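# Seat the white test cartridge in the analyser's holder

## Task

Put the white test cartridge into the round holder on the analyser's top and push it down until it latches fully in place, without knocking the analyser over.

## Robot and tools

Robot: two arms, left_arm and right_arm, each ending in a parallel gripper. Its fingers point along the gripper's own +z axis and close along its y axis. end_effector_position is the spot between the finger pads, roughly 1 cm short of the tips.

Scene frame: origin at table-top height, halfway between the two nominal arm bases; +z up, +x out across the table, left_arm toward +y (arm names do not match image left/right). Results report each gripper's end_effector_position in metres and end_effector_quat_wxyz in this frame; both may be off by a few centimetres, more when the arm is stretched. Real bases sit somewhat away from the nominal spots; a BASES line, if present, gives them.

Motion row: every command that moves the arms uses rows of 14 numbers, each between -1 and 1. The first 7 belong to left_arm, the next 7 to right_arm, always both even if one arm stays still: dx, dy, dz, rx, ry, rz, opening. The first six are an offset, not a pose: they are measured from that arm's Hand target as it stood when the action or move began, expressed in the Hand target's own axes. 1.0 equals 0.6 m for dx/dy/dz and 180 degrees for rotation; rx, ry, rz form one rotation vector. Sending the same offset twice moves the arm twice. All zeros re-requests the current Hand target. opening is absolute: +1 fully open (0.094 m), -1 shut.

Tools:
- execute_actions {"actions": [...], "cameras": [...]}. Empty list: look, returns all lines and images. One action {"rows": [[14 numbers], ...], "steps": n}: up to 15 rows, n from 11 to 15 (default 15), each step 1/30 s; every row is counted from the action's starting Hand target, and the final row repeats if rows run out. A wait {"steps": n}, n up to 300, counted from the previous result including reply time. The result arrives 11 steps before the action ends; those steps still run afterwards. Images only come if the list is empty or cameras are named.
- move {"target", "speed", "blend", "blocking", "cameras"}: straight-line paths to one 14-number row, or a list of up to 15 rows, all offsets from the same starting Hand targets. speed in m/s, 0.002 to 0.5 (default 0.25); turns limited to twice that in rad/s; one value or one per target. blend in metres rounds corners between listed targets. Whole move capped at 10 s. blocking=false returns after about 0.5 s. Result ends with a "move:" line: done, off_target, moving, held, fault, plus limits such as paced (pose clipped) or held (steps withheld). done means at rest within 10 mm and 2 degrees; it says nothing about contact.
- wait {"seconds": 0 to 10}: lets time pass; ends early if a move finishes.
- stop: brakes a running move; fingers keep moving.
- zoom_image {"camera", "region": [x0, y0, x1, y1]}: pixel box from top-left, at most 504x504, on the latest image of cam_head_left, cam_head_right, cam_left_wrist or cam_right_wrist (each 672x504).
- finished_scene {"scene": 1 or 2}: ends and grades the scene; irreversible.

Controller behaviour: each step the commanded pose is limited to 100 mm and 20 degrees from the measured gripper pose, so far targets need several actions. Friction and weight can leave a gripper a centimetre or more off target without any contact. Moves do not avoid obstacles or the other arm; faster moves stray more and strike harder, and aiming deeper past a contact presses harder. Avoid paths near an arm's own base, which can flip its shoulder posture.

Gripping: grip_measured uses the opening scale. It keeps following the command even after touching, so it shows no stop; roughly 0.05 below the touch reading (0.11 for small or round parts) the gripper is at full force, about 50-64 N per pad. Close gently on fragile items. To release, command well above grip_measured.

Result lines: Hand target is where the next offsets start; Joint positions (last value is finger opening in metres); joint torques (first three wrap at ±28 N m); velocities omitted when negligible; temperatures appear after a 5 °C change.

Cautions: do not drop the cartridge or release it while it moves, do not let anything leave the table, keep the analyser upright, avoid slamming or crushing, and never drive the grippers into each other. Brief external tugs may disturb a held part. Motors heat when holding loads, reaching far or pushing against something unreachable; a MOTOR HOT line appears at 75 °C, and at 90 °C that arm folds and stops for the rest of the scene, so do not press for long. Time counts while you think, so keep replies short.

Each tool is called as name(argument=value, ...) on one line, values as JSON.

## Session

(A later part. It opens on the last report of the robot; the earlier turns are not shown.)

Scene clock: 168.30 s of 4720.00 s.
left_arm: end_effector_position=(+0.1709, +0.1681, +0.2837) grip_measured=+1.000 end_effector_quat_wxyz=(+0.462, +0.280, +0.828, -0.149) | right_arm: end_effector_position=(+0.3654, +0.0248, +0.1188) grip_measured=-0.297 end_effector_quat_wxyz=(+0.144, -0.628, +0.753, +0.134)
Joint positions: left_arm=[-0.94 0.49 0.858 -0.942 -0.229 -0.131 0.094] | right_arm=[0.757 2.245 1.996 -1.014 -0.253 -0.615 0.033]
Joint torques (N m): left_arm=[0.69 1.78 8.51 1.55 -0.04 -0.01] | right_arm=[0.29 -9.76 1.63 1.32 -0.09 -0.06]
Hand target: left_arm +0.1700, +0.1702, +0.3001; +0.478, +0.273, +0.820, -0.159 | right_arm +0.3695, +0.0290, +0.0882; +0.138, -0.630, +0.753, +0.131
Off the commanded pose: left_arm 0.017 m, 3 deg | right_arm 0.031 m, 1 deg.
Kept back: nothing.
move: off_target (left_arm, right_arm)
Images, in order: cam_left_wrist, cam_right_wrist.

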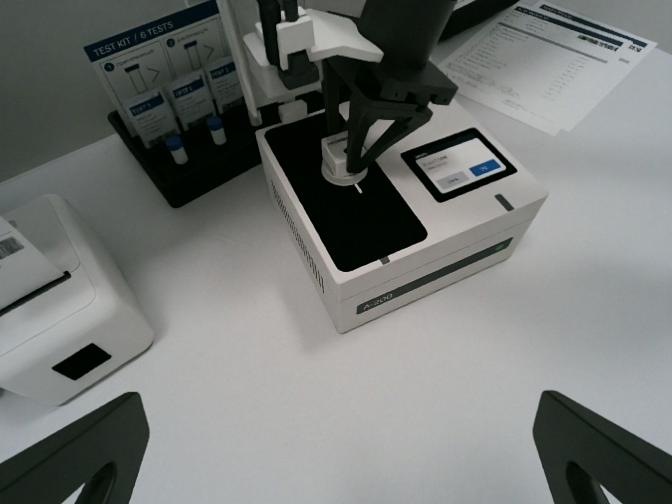

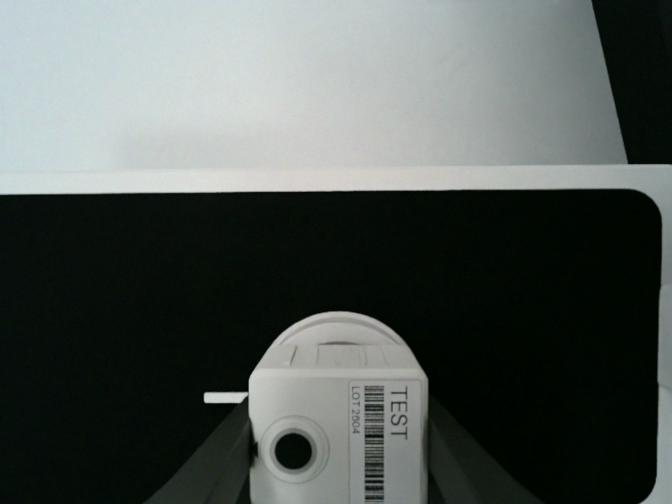

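move(target=[0,0,0,0,0,0,1, 0.00622,-0.00039,0.01546,0,0,0,-0.45], speed=0.03, cameras=["cam_left_wrist","cam_right_wrist"])

Scene clock: 174.90 s of 4720.00 s.
left_arm: end_effector_position=(+0.1709, +0.1681, +0.2837) grip_measured=+1.000 end_effector_quat_wxyz=(+0.462, +0.280, +0.828, -0.149) | right_arm: end_effector_position=(+0.3655, +0.0246, +0.1183) grip_measured=-0.297 end_effector_quat_wxyz=(+0.151, -0.628, +0.751, +0.136)
Joint positions: left_arm=[-0.94 0.49 0.858 -0.942 -0.229 -0.131 0.094] | right_arm=[0.755 2.229 1.961 -0.981 -0.258 -0.615 0.033]
Joint torques (N m): left_arm=[0.69 1.78 8.51 1.55 -0.04 -0.01] | right_arm=[0.4 -8.29 1.29 1.39 -0.01 -0.07]
Hand target: left_arm +0.1700, +0.1702, +0.3001; +0.478, +0.273, +0.820, -0.159 | right_arm +0.3694, +0.0289, +0.0783; +0.138, -0.630, +0.753, +0.131
Off the commanded pose: left_arm 0.017 m, 3 deg | right_arm 0.041 m, 2 deg.
Kept back: nothing.
move: off_target (left_arm, right_arm)
Images, in order: cam_left_wrist, cam_right_wrist.

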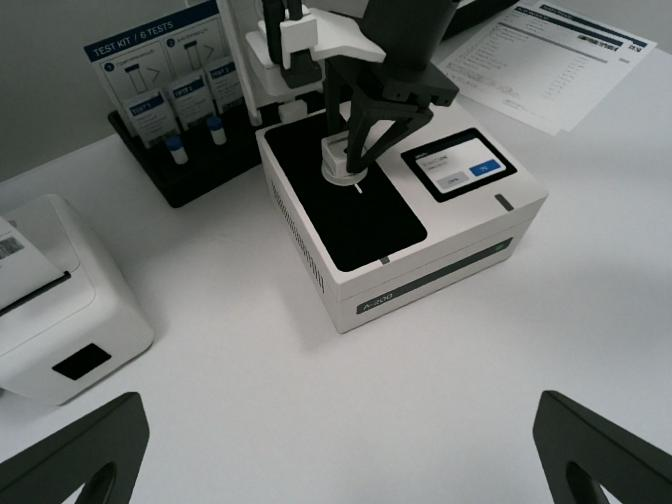

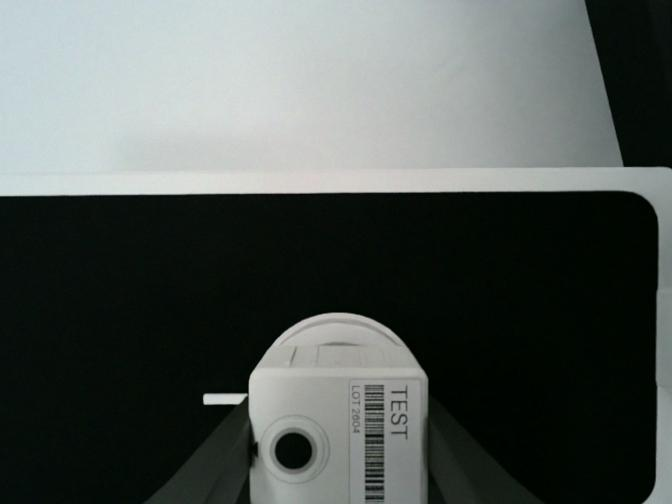

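move(target=[0,0,0,0,0,0,1, 0.00746,-0.00047,0.01856,-0.0046,0.0151,0.0023,-0.45], speed=0.03, cameras=["cam_left_wrist","cam_right_wrist"])

Scene clock: 178.07 s of 4720.00 s.
left_arm: end_effector_position=(+0.1709, +0.1681, +0.2837) grip_measured=+1.000 end_effector_quat_wxyz=(+0.462, +0.280, +0.828, -0.149) | right_arm: end_effector_position=(+0.3655, +0.0246, +0.1184) grip_measured=-0.297 end_effector_quat_wxyz=(+0.150, -0.628, +0.752, +0.136)
Joint positions: left_arm=[-0.94 0.49 0.858 -0.942 -0.229 -0.131 0.094] | right_arm=[0.755 2.232 1.968 -0.988 -0.257 -0.615 0.033]
Joint torques (N m): left_arm=[0.69 1.77 8.53 1.55 -0.04 -0.02] | right_arm=[0.92 -4.67 4.48 0.98 0.13 -0.07]
Hand target: left_arm +0.1700, +0.1702, +0.3001; +0.478, +0.273, +0.820, -0.159 | right_arm +0.3693, +0.0289, +0.0662; +0.115, -0.632, +0.757, +0.122
Off the commanded pose: left_arm 0.017 m, 3 deg | right_arm 0.052 m, 4 deg.
Kept back: nothing.
move: off_target (left_arm, right_arm)
Images, in order: cam_left_wrist, cam_right_wrist.

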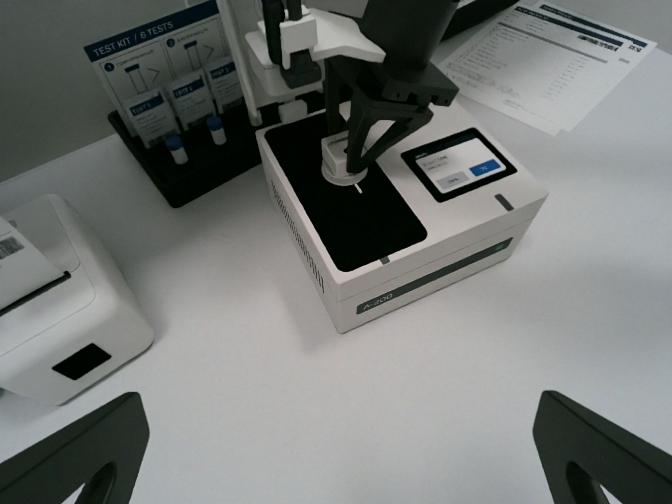

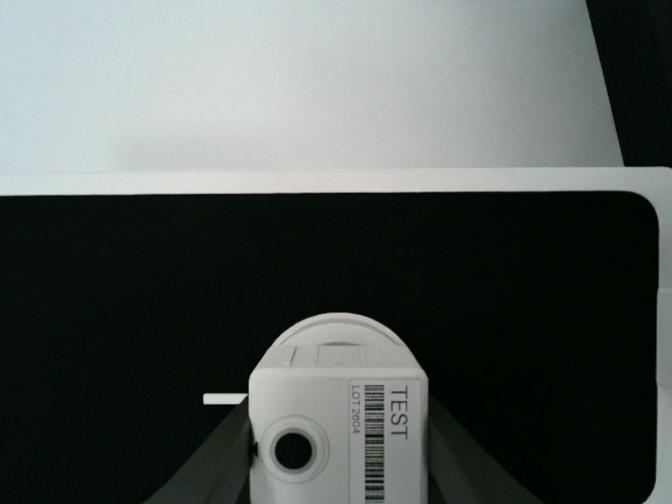

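zoom_image(camera="cam_left_wrist", region=[316, 136, 372, 192])

zoom_image(camera="cam_head_left", region=[290, 120, 410, 270])

Scaled by 9.000.

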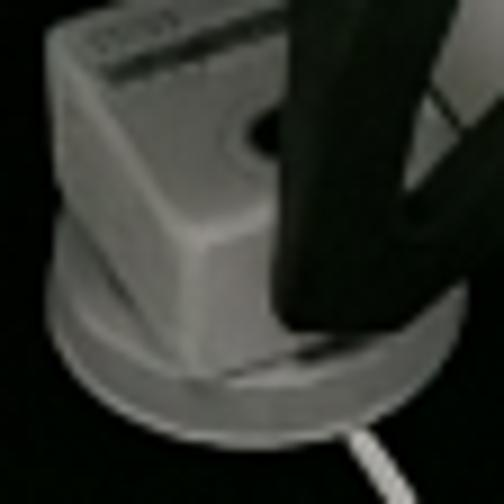

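This scene's latest camera images include none from cam_head_left. They are from: cam_left_wrist, cam_right_wrist. cam_head_left's image comes with the result of a call that names it in "cameras".

move(target=[0,0,0,0,0,0,1, 0.00746,-0.00047,0.01856,0,0,0,-0.45], speed=0.03, cameras=["cam_head_left","cam_left_wrist","cam_right_wrist"])

Scene clock: 181.90 s of 4720.00 s.
left_arm: end_effector_position=(+0.1709, +0.1681, +0.2837) grip_measured=+1.000 end_effector_quat_wxyz=(+0.462, +0.280, +0.828, -0.149) | right_arm: end_effector_position=(+0.3656, +0.0245, +0.1178) grip_measured=-0.297 end_effector_quat_wxyz=(+0.150, -0.628, +0.752, +0.136)
Joint positions: left_arm=[-0.94 0.49 0.858 -0.942 -0.229 -0.131 0.094] | right_arm=[0.755 2.232 1.966 -0.986 -0.257 -0.615 0.033]
Joint torques (N m): left_arm=[0.69 1.78 8.53 1.55 -0.04 -0.01] | right_arm=[0.87 -4.82 0.98 1.4 0.13 -0.1]
Hand target: left_arm +0.1700, +0.1702, +0.3001; +0.478, +0.273, +0.820, -0.159 | right_arm +0.3691, +0.0284, +0.0543; +0.115, -0.632, +0.757, +0.122
Off the commanded pose: left_arm 0.017 m, 3 deg | right_arm 0.064 m, 4 deg.
Kept back: nothing.
move: off_target (left_arm, right_arm)
Images, in order: cam_head_left, cam_left_wrist, cam_right_wrist.

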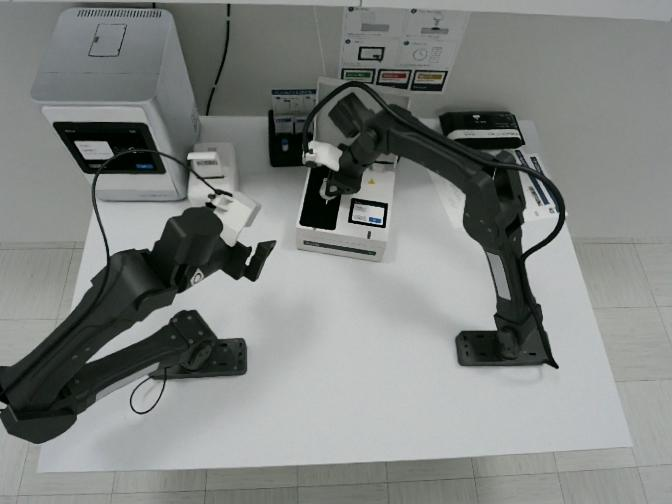

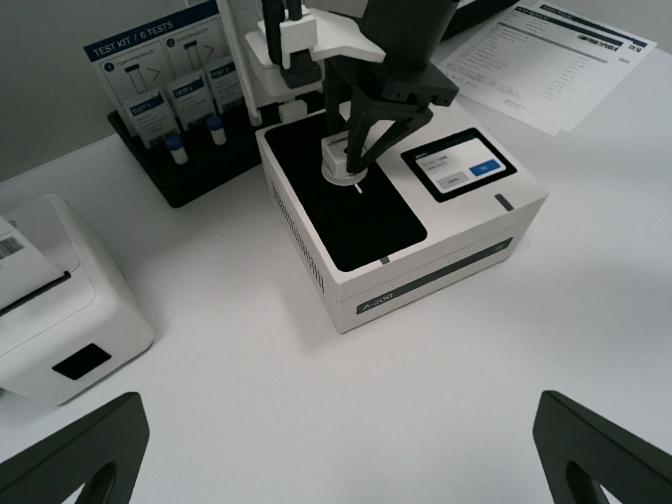

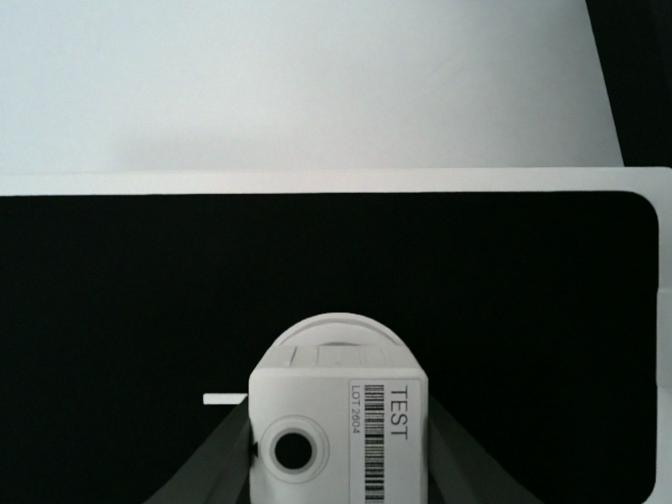

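move(target=[0,0,0,0,0,0,1, 0.00746,-0.00047,0.01856,0,0,0,-0.45], speed=0.03, cameras=["cam_left_wrist","cam_right_wrist"])

Scene clock: 183.17 s of 4720.00 s.
left_arm: end_effector_position=(+0.1709, +0.1681, +0.2837) grip_measured=+1.000 end_effector_quat_wxyz=(+0.462, +0.280, +0.828, -0.149) | right_arm: end_effector_position=(+0.3654, +0.0247, +0.1169) grip_measured=-0.297 end_effector_quat_wxyz=(+0.158, -0.627, +0.750, +0.138)
Joint positions: left_arm=[-0.94 0.49 0.858 -0.942 -0.229 -0.131 0.094] | right_arm=[0.753 2.214 1.928 -0.948 -0.262 -0.615 0.033]
Joint torques (N m): left_arm=[0.69 1.78 8.53 1.55 -0.04 -0.01] | right_arm=[0.92 -3.32 0.2 1.5 0.17 -0.08]
Hand target: left_arm +0.1700, +0.1702, +0.3001; +0.478, +0.273, +0.820, -0.159 | right_arm +0.3688, +0.0279, +0.0424; +0.115, -0.632, +0.757, +0.122
Off the commanded pose: left_arm 0.017 m, 3 deg | right_arm 0.075 m, 5 deg.
Kept back: nothing.
move: off_target (left_arm, right_arm)
Images, in order: cam_left_wrist, cam_right_wrist.

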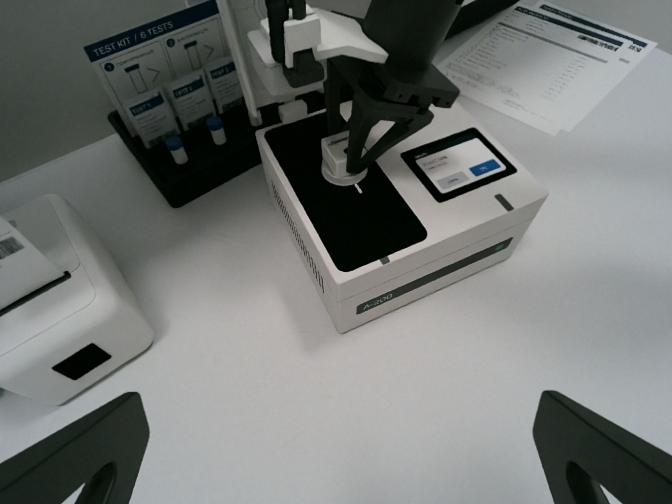

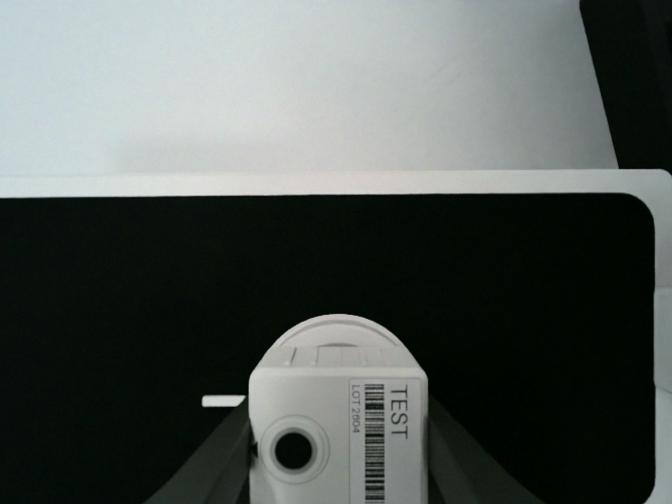

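zoom_image(camera="cam_left_wrist", region=[316, 136, 372, 192])

zoom_image(camera="cam_right_wrist", region=[230, 300, 450, 504])

Scaled by 9.000.

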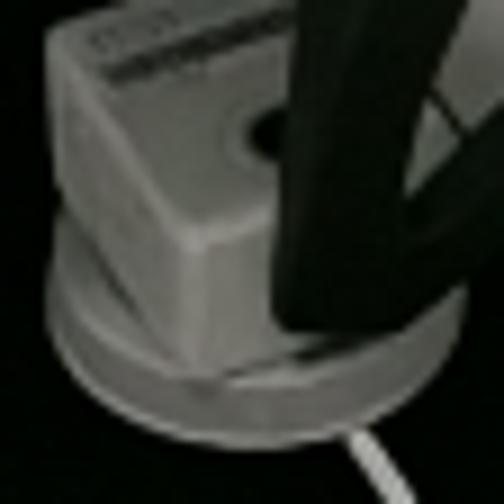

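Scaled by 2.291.

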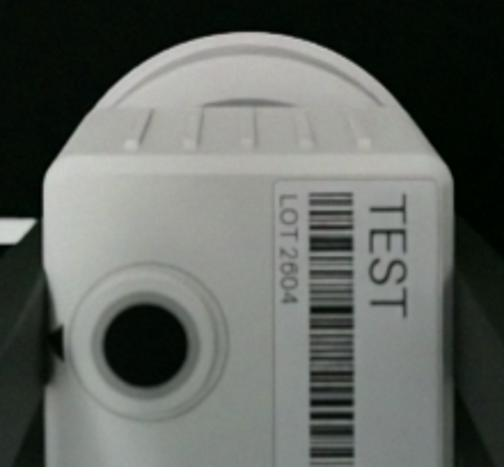

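move(target=[[0,0,0,0,0,0,1, -0.04138,0.00495,-0.11905,0,0,0,-0.45],[0,0,0,0,0,0,1, -0.04138,0.00495,-0.11905,0,0,0,0.12]], speed=0.06, cameras=["cam_left_wrist","cam_right_wrist"])

Scene clock: 190.13 s of 4720.00 s.
left_arm: end_effector_position=(+0.1709, +0.1681, +0.2837) grip_measured=+1.000 end_effector_quat_wxyz=(+0.462, +0.280, +0.828, -0.149) | right_arm: end_effector_position=(+0.3659, +0.0223, +0.1183) grip_measured=+0.117 end_effector_quat_wxyz=(+0.113, -0.632, +0.757, +0.119)
Joint positions: left_arm=[-0.94 0.49 0.858 -0.942 -0.229 -0.131 0.094] | right_arm=[0.762 2.317 2.136 -1.148 -0.226 -0.622 0.052]
Joint torques (N m): left_arm=[0.69 1.78 8.51 1.55 -0.04 -0.01] | right_arm=[0.32 -11.84 8.29 0.39 -0.16 0.03]
Hand target: left_arm +0.1700, +0.1702, +0.3001; +0.478, +0.273, +0.820, -0.159 | right_arm +0.3688, +0.0280, +0.1181; +0.115, -0.631, +0.757, +0.122
Off the commanded pose: left_arm 0.017 m, 3 deg | right_arm 0.006 m, 0 deg.
Kept back: nothing.
move: off_target (left_arm)
Images, in order: cam_left_wrist, cam_right_wrist.

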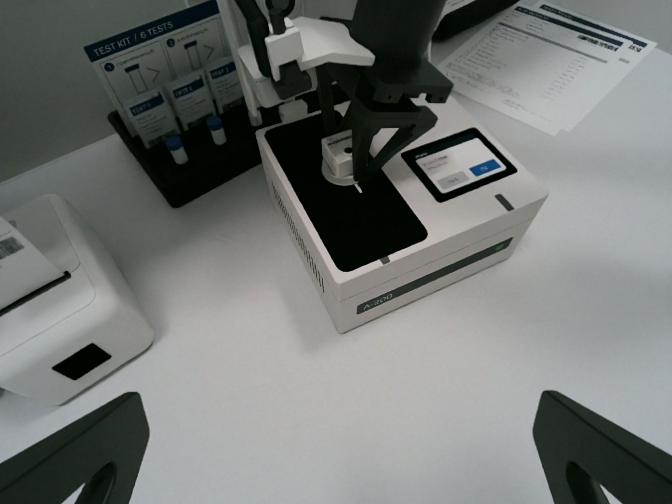

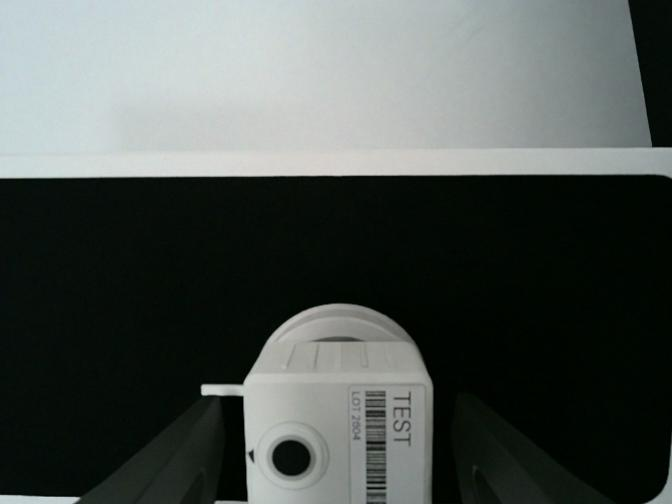

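zoom_image(camera="cam_left_wrist", region=[316, 126, 382, 192])

zoom_image(camera="cam_right_wrist", region=[230, 290, 450, 504])

Scaled by 7.636.

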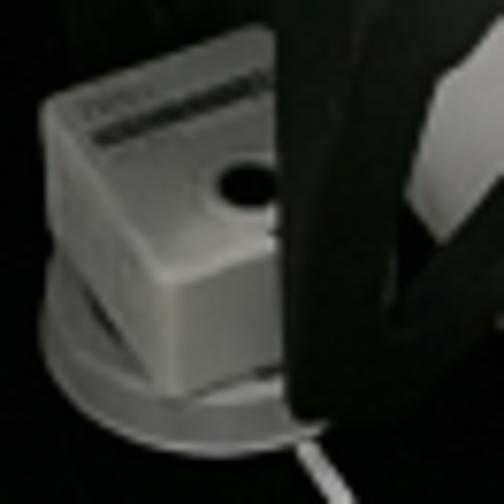

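Scaled by 2.291.

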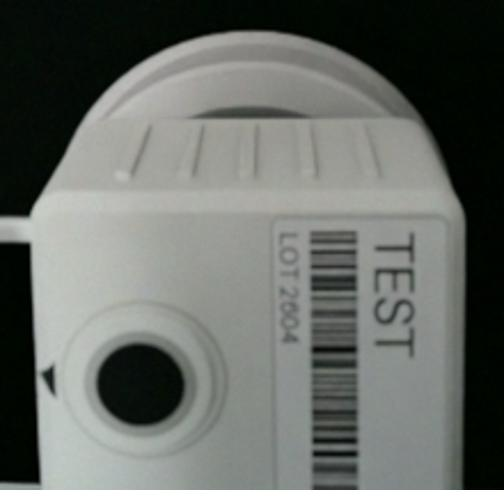

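zoom_image(camera="cam_left_wrist", region=[316, 136, 372, 192])

Scaled by 9.000.

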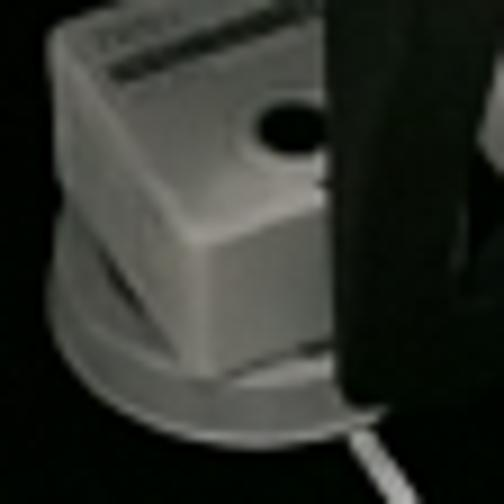

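move(target=[[0,0,0,0,0,0,1, -0.04033,0.00228,-0.07427,0,0,0,0.12],[0,0,0,0,0,0,1, -0.04033,0.00228,-0.07427,0,0,0,-1]], speed=0.1, cameras=["cam_left_wrist","cam_right_wrist"])

Scene clock: 194.83 s of 4720.00 s.
left_arm: end_effector_position=(+0.1709, +0.1681, +0.2837) grip_measured=+1.000 end_effector_quat_wxyz=(+0.462, +0.280, +0.828, -0.149) | right_arm: end_effector_position=(+0.3698, +0.0312, +0.1707) grip_measured=-0.996 end_effector_quat_wxyz=(+0.115, -0.633, +0.756, +0.120)
Joint positions: left_arm=[-0.94 0.49 0.858 -0.942 -0.229 -0.131 0.094] | right_arm=[0.769 2.456 2.596 -1.462 -0.226 -0.615 0]
Joint torques (N m): left_arm=[0.69 1.78 8.51 1.55 -0.04 -0.01] | right_arm=[0.42 -12.1 7.75 0.41 -0.15 0.07]
Hand target: left_arm +0.1700, +0.1702, +0.3001; +0.478, +0.273, +0.820, -0.159 | right_arm +0.3709, +0.0359, +0.1681; +0.115, -0.631, +0.757, +0.122
Off the commanded pose: left_arm 0.017 m, 3 deg | right_arm 0.006 m, 0 deg.
Kept back: nothing.
move: off_target (left_arm)
Images, in order: cam_left_wrist, cam_right_wrist.

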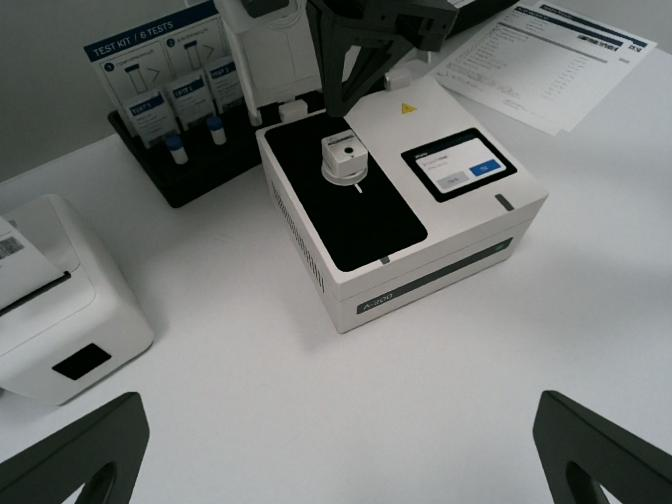

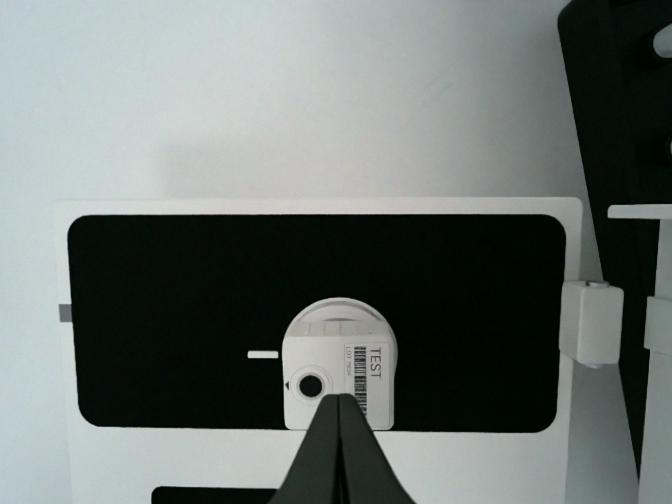

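zoom_image(camera="cam_left_wrist", region=[310, 124, 380, 194])

zoom_image(camera="cam_right_wrist", region=[240, 270, 440, 450])

Scaled by 7.200.

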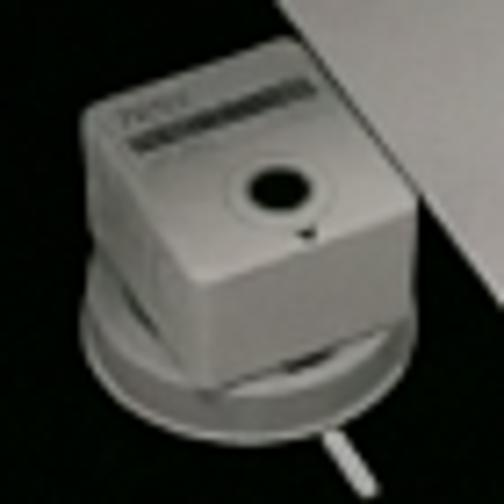

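Scaled by 2.520.

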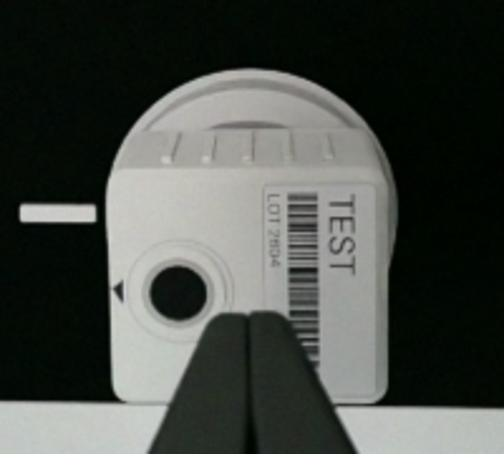

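move(target=[0,0,0,0,0,0,1, 0.00985,-0.00118,0.02834,0,0,0,-1], speed=0.06, cameras=["cam_left_wrist","cam_right_wrist"])

Scene clock: 198.77 s of 4720.00 s.
left_arm: end_effector_position=(+0.1709, +0.1681, +0.2837) grip_measured=+1.000 end_effector_quat_wxyz=(+0.462, +0.280, +0.828, -0.149) | right_arm: end_effector_position=(+0.3709, +0.0323, +0.1401) grip_measured=-0.996 end_effector_quat_wxyz=(+0.099, -0.632, +0.759, +0.119)
Joint positions: left_arm=[-0.94 0.49 0.858 -0.942 -0.229 -0.131 0.094] | right_arm=[0.769 2.456 2.476 -1.375 -0.226 -0.615 0]
Joint torques (N m): left_arm=[0.69 1.78 8.53 1.55 -0.04 -0.01] | right_arm=[0.44 -17.06 3.63 0.59 -0.14 0.04]
Hand target: left_arm +0.1700, +0.1702, +0.3001; +0.478, +0.273, +0.820, -0.159 | right_arm +0.3709, +0.0359, +0.1500; +0.115, -0.631, +0.757, +0.122
Off the commanded pose: left_arm 0.017 m, 3 deg | right_arm 0.011 m, 2 deg.
Kept back: nothing.
move: off_target (left_arm, right_arm)
Images, in order: cam_left_wrist, cam_right_wrist.

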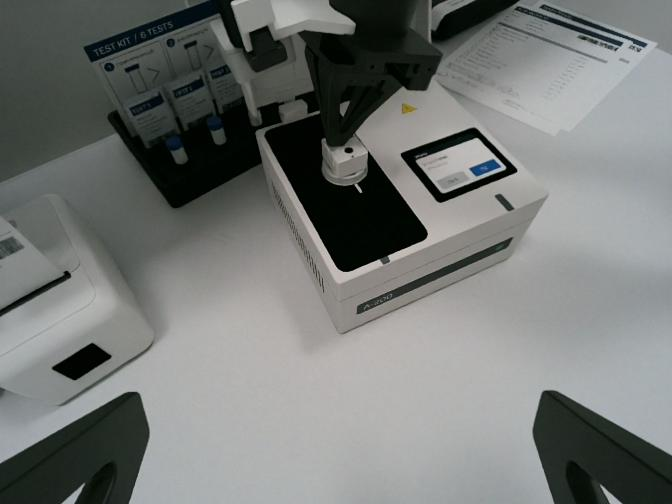

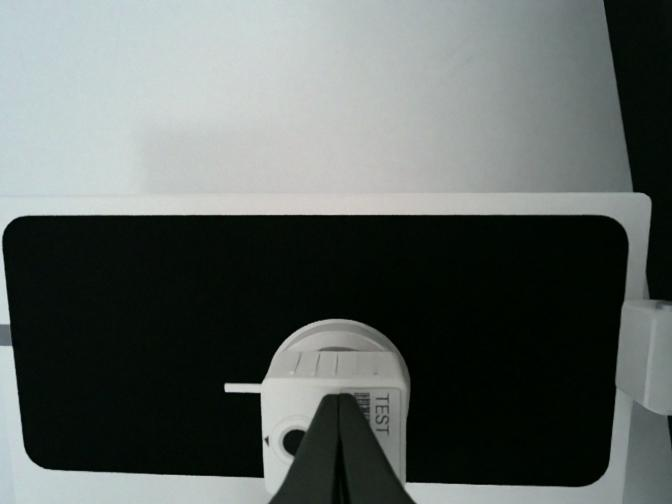

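zoom_image(camera="cam_left_wrist", region=[310, 124, 380, 194])

zoom_image(camera="cam_right_wrist", region=[230, 300, 450, 504])

Scaled by 7.200.

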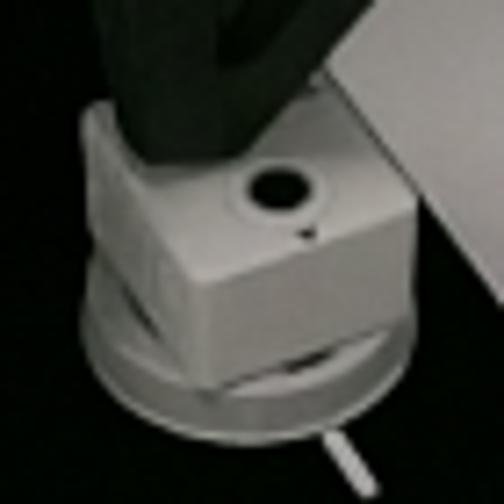

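Scaled by 2.291.

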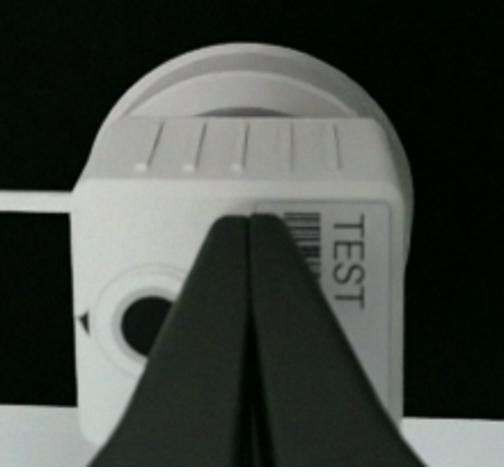

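move(target=[0,0,0,0,0,0,1, 0.00821,-0.00098,0.02362,0,0,0,-1], speed=0.03, cameras=["cam_left_wrist","cam_right_wrist"])

Scene clock: 200.67 s of 4720.00 s.
left_arm: end_effector_position=(+0.1709, +0.1681, +0.2837) grip_measured=+1.000 end_effector_quat_wxyz=(+0.462, +0.280, +0.828, -0.149) | right_arm: end_effector_position=(+0.3700, +0.0334, +0.1381) grip_measured=-0.996 end_effector_quat_wxyz=(+0.108, -0.633, +0.757, +0.123)
Joint positions: left_arm=[-0.94 0.49 0.858 -0.942 -0.229 -0.131 0.094] | right_arm=[0.769 2.414 2.386 -1.308 -0.234 -0.615 0]
Joint torques (N m): left_arm=[0.7 1.8 8.51 1.55 -0.04 -0.01] | right_arm=[0.46 -15.39 2.3 0.8 -0.07 0.05]
Hand target: left_arm +0.1700, +0.1702, +0.3001; +0.478, +0.273, +0.820, -0.159 | right_arm +0.3709, +0.0359, +0.1349; +0.115, -0.631, +0.757, +0.122
Off the commanded pose: left_arm 0.017 m, 3 deg | right_arm 0.004 m, 1 deg.
Kept back: nothing.
move: off_target (left_arm)
Images, in order: cam_left_wrist, cam_right_wrist.

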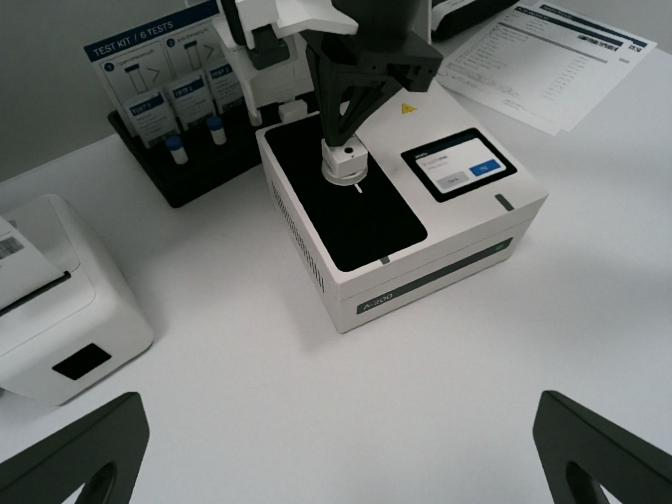

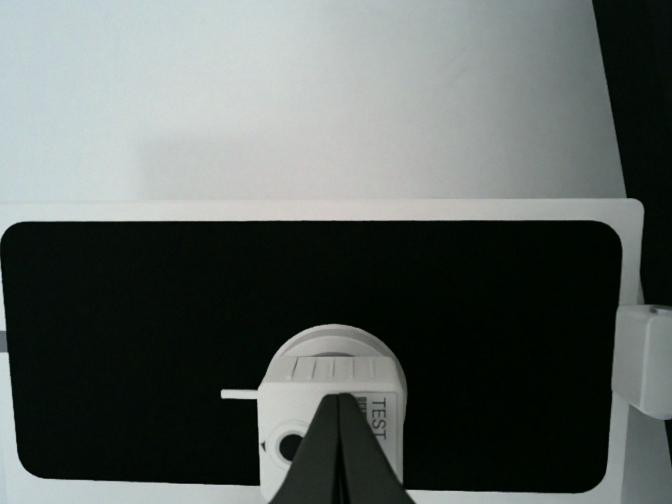

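move(target=[0,0,0,0,0,0,1, 0.00821,-0.00098,0.02362,0,0,0,-1], speed=0.03, cameras=["cam_left_wrist","cam_right_wrist"])

Scene clock: 201.83 s of 4720.00 s.
left_arm: end_effector_position=(+0.1709, +0.1681, +0.2837) grip_measured=+1.000 end_effector_quat_wxyz=(+0.462, +0.280, +0.828, -0.149) | right_arm: end_effector_position=(+0.3698, +0.0333, +0.1376) grip_measured=-0.996 end_effector_quat_wxyz=(+0.120, -0.633, +0.755, +0.124)
Joint positions: left_arm=[-0.94 0.49 0.858 -0.942 -0.229 -0.131 0.094] | right_arm=[0.769 2.369 2.298 -1.241 -0.234 -0.615 0]
Joint torques (N m): left_arm=[0.7 1.78 8.53 1.55 -0.04 -0.01] | right_arm=[0.39 -12.96 1.96 0.91 -0.08 0.05]
Hand target: left_arm +0.1700, +0.1702, +0.3001; +0.478, +0.273, +0.820, -0.159 | right_arm +0.3709, +0.0359, +0.1200; +0.115, -0.631, +0.757, +0.122
Off the commanded pose: left_arm 0.017 m, 3 deg | right_arm 0.018 m, 1 deg.
Kept back: nothing.
move: off_target (left_arm, right_arm)
Images, in order: cam_left_wrist, cam_right_wrist.

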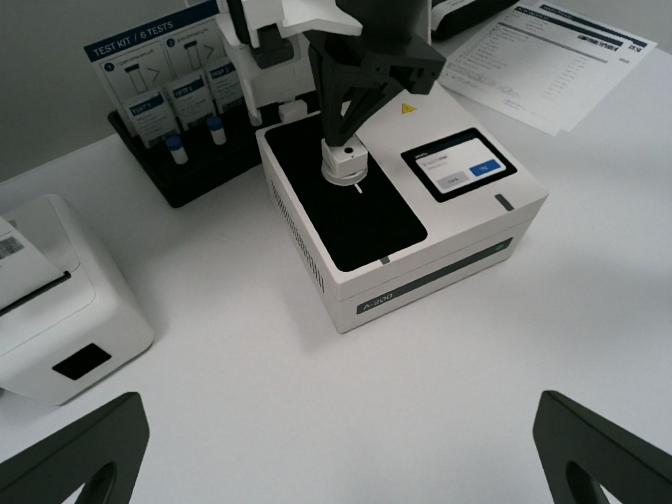

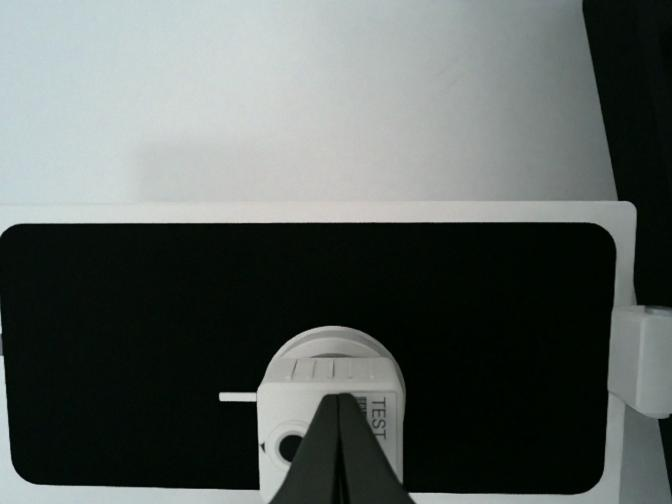

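move(target=[0,0,0,0,0,0,1, 0.01368,-0.00164,0.03937,0,0,0,-1], speed=0.03, cameras=["cam_left_wrist","cam_right_wrist"])

Scene clock: 203.47 s of 4720.00 s.
left_arm: end_effector_position=(+0.1709, +0.1681, +0.2837) grip_measured=+1.000 end_effector_quat_wxyz=(+0.462, +0.280, +0.828, -0.149) | right_arm: end_effector_position=(+0.3727, +0.0396, +0.1372) grip_measured=-0.996 end_effector_quat_wxyz=(+0.152, -0.633, +0.747, +0.133)
Joint positions: left_arm=[-0.94 0.49 0.858 -0.942 -0.229 -0.131 0.094] | right_arm=[0.769 2.311 2.175 -1.11 -0.25 -0.615 0]
Joint torques (N m): left_arm=[0.69 1.78 8.53 1.56 -0.04 -0.01] | right_arm=[0.42 -9.18 1.57 0.78 0.08 0.04]
Hand target: left_arm +0.1700, +0.1702, +0.3001; +0.478, +0.273, +0.820, -0.159 | right_arm +0.3708, +0.0359, +0.0949; +0.115, -0.631, +0.757, +0.122
Off the commanded pose: left_arm 0.017 m, 3 deg | right_arm 0.042 m, 5 deg.
Kept back: nothing.
move: off_target (left_arm, right_arm)
Images, in order: cam_left_wrist, cam_right_wrist.

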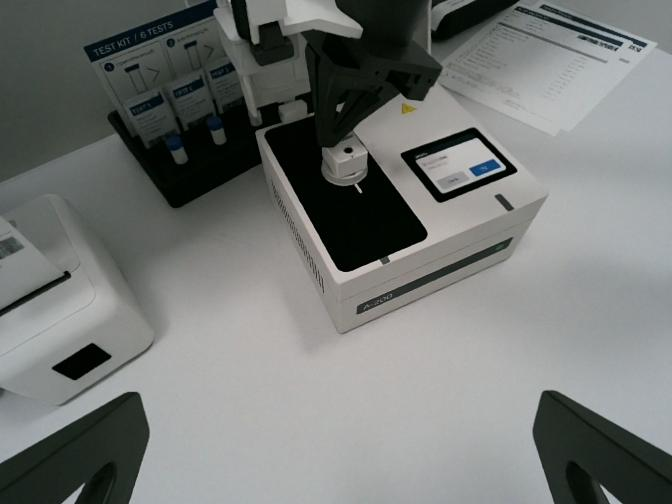

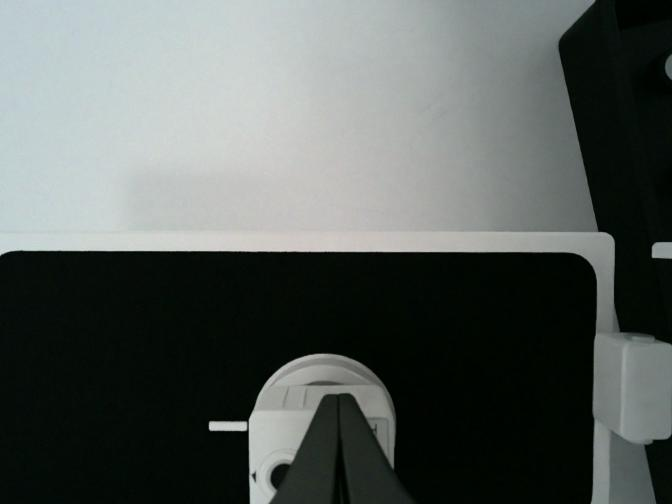

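zoom_image(camera="cam_left_wrist", region=[310, 124, 380, 194])

move(target=[0,0,0,0,0,0,1, -0.02736,0.00328,-0.07874,0,0,0,-1], speed=0.06, cameras=["cam_left_wrist","cam_right_wrist"])

Scaled by 7.200.

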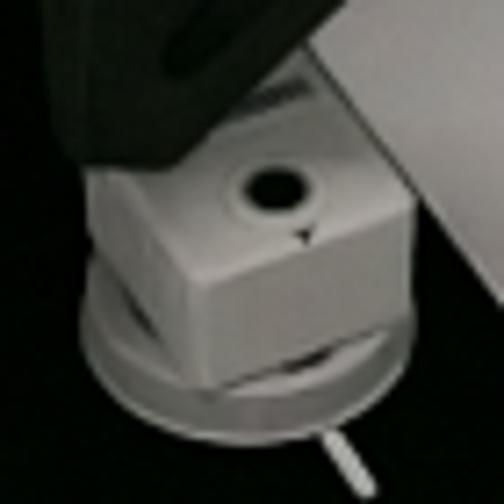

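Scene clock: 206.07 s of 4720.00 s.
left_arm: end_effector_position=(+0.1709, +0.1681, +0.2837) grip_measured=+1.000 end_effector_quat_wxyz=(+0.462, +0.280, +0.828, -0.149) | right_arm: end_effector_position=(+0.3688, +0.0309, +0.1460) grip_measured=-0.996 end_effector_quat_wxyz=(+0.114, -0.633, +0.756, +0.121)
Joint positions: left_arm=[-0.94 0.49 0.858 -0.942 -0.229 -0.131 0.094] | right_arm=[0.77 2.388 2.369 -1.307 -0.228 -0.615 0]
Joint torques (N m): left_arm=[0.69 1.78 8.53 1.55 -0.04 -0.01] | right_arm=[0.38 -12.14 8.21 0.37 -0.11 0.07]
Hand target: left_arm +0.1700, +0.1702, +0.3001; +0.478, +0.273, +0.820, -0.159 | right_arm +0.3710, +0.0359, +0.1451; +0.115, -0.631, +0.757, +0.122
Off the commanded pose: left_arm 0.017 m, 3 deg | right_arm 0.005 m, 0 deg.
Kept back: nothing.
move: off_target (left_arm)
Images, in order: cam_left_wrist, cam_right_wrist.

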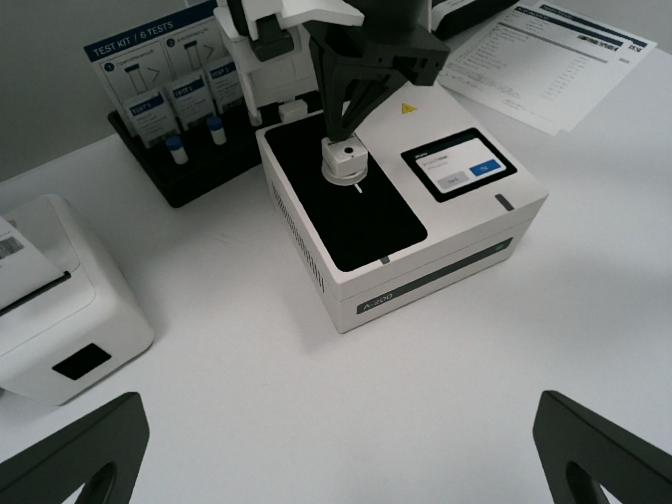

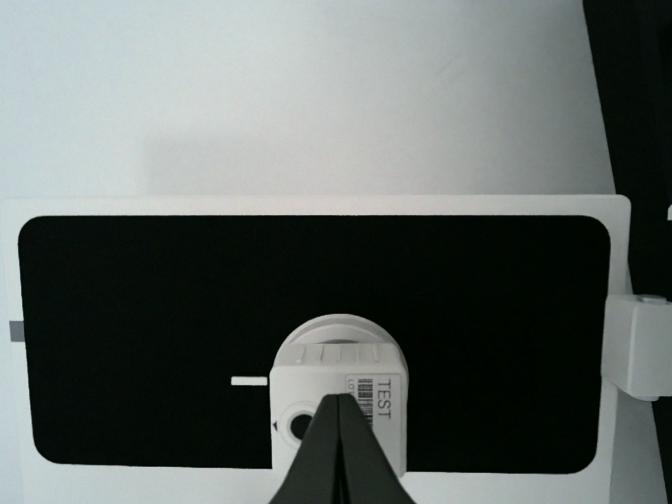

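execute_actions(actions=[])

Scene clock: 207.77 s of 4720.00 s.
left_arm: end_effector_position=(+0.1709, +0.1681, +0.2837) grip_measured=+1.000 end_effector_quat_wxyz=(+0.462, +0.280, +0.828, -0.149) | right_arm: end_effector_position=(+0.3686, +0.0308, +0.1460) grip_measured=-0.996 end_effector_quat_wxyz=(+0.113, -0.633, +0.756, +0.121)
Joint positions: left_arm=[-0.94 0.49 0.858 -0.942 -0.229 -0.131 0.094] | right_arm=[0.77 2.388 2.369 -1.308 -0.228 -0.615 0]
Joint velocities: within noise
Joint torques (N m): left_arm=[0.7 1.78 8.53 1.55 -0.04 -0.01] | right_arm=[0.36 -12.11 8.27 0.37 -0.15 0.05]
Motor temperatures (°C): left_arm=[25 28 30 31 24 25 21] | right_arm=[24 34 30 30 25 20 23]
Heat: left arm: 31 °C; right arm: 34 °C.
Hand target: left_arm +0.1700, +0.1702, +0.3001; +0.478, +0.273, +0.820, -0.159 | right_arm +0.3710, +0.0359, +0.1451; +0.115, -0.631, +0.757, +0.122
Off the commanded pose: left_arm 0.017 m, 3 deg | right_arm 0.006 m, 0 deg.
Steps of this call (1-51: nothing new was sent). Readings (end_effector_position of left_arm | right_arm):
1: (+0.1709, +0.1681, +0.2837) | (+0.3687, +0.0309, +0.1460)
2: (+0.1709, +0.1681, +0.2837) | (+0.3687, +0.0309, +0.1460)
4: (+0.1709, +0.1681, +0.2837) | (+0.3687, +0.0308, +0.1460)
8: (+0.1709, +0.1681, +0.2837) | (+0.3687, +0.0308, +0.1460)
51: the state above

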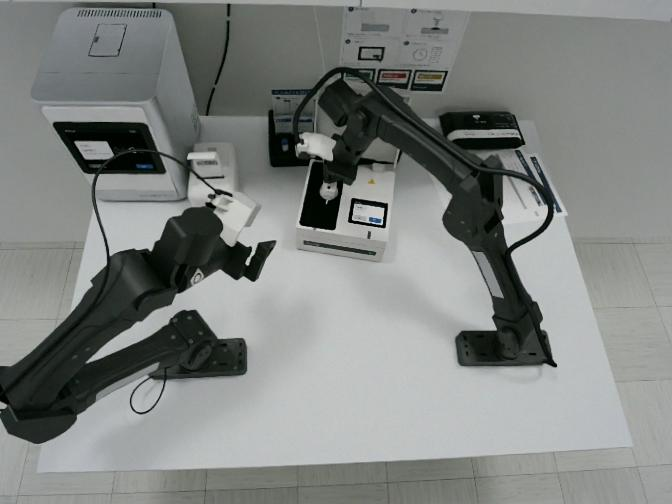

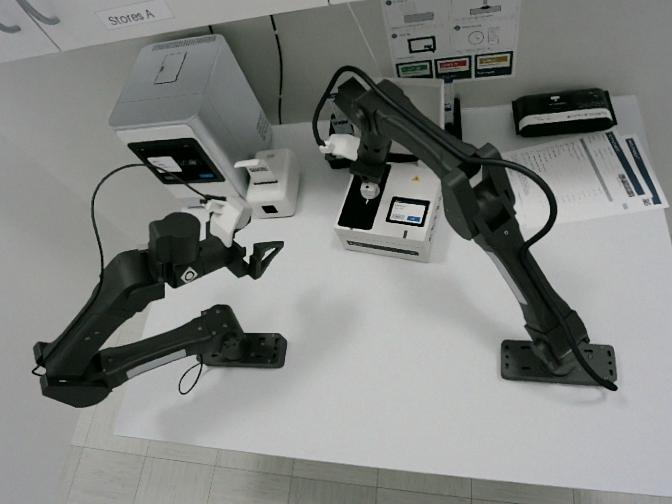

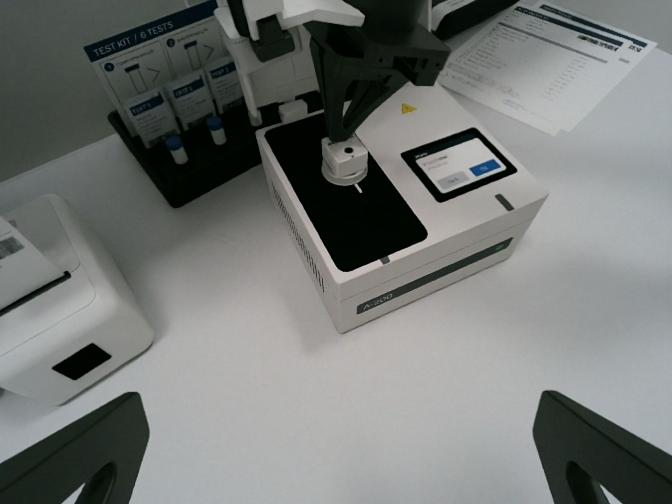

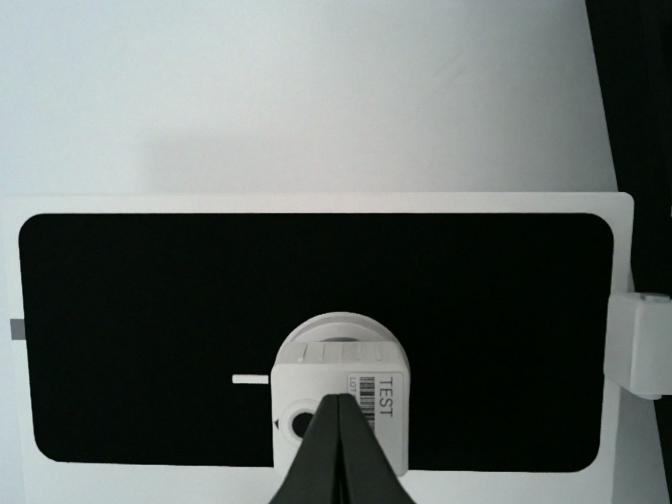

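zoom_image(camera="cam_right_wrist", region=[220, 300, 430, 480])

zoom_image(camera="cam_left_wrist", region=[310, 124, 380, 194])

Scaled by 2.400.

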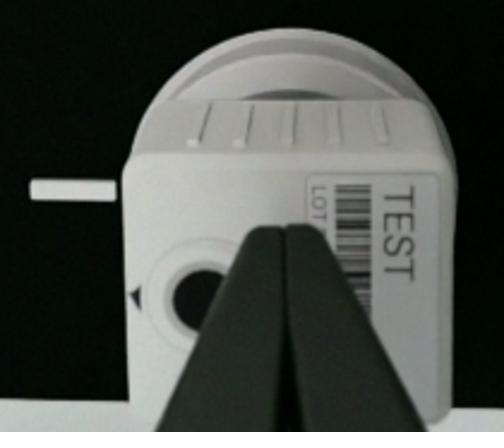

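Scaled by 7.200.

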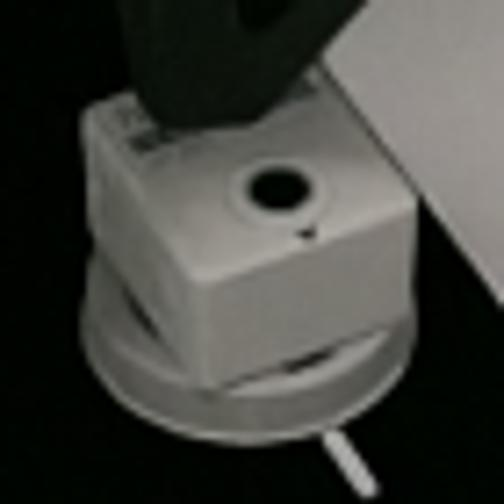

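zoom_image(camera="cam_left_wrist", region=[318, 156, 372, 192])

zoom_image(camera="cam_right_wrist", region=[262, 300, 422, 380])

Scaled by 9.333.

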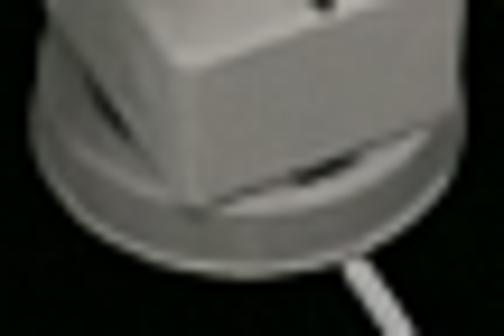

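Scaled by 3.150.

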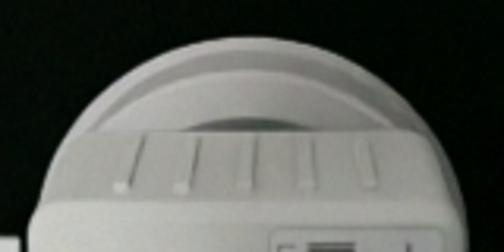

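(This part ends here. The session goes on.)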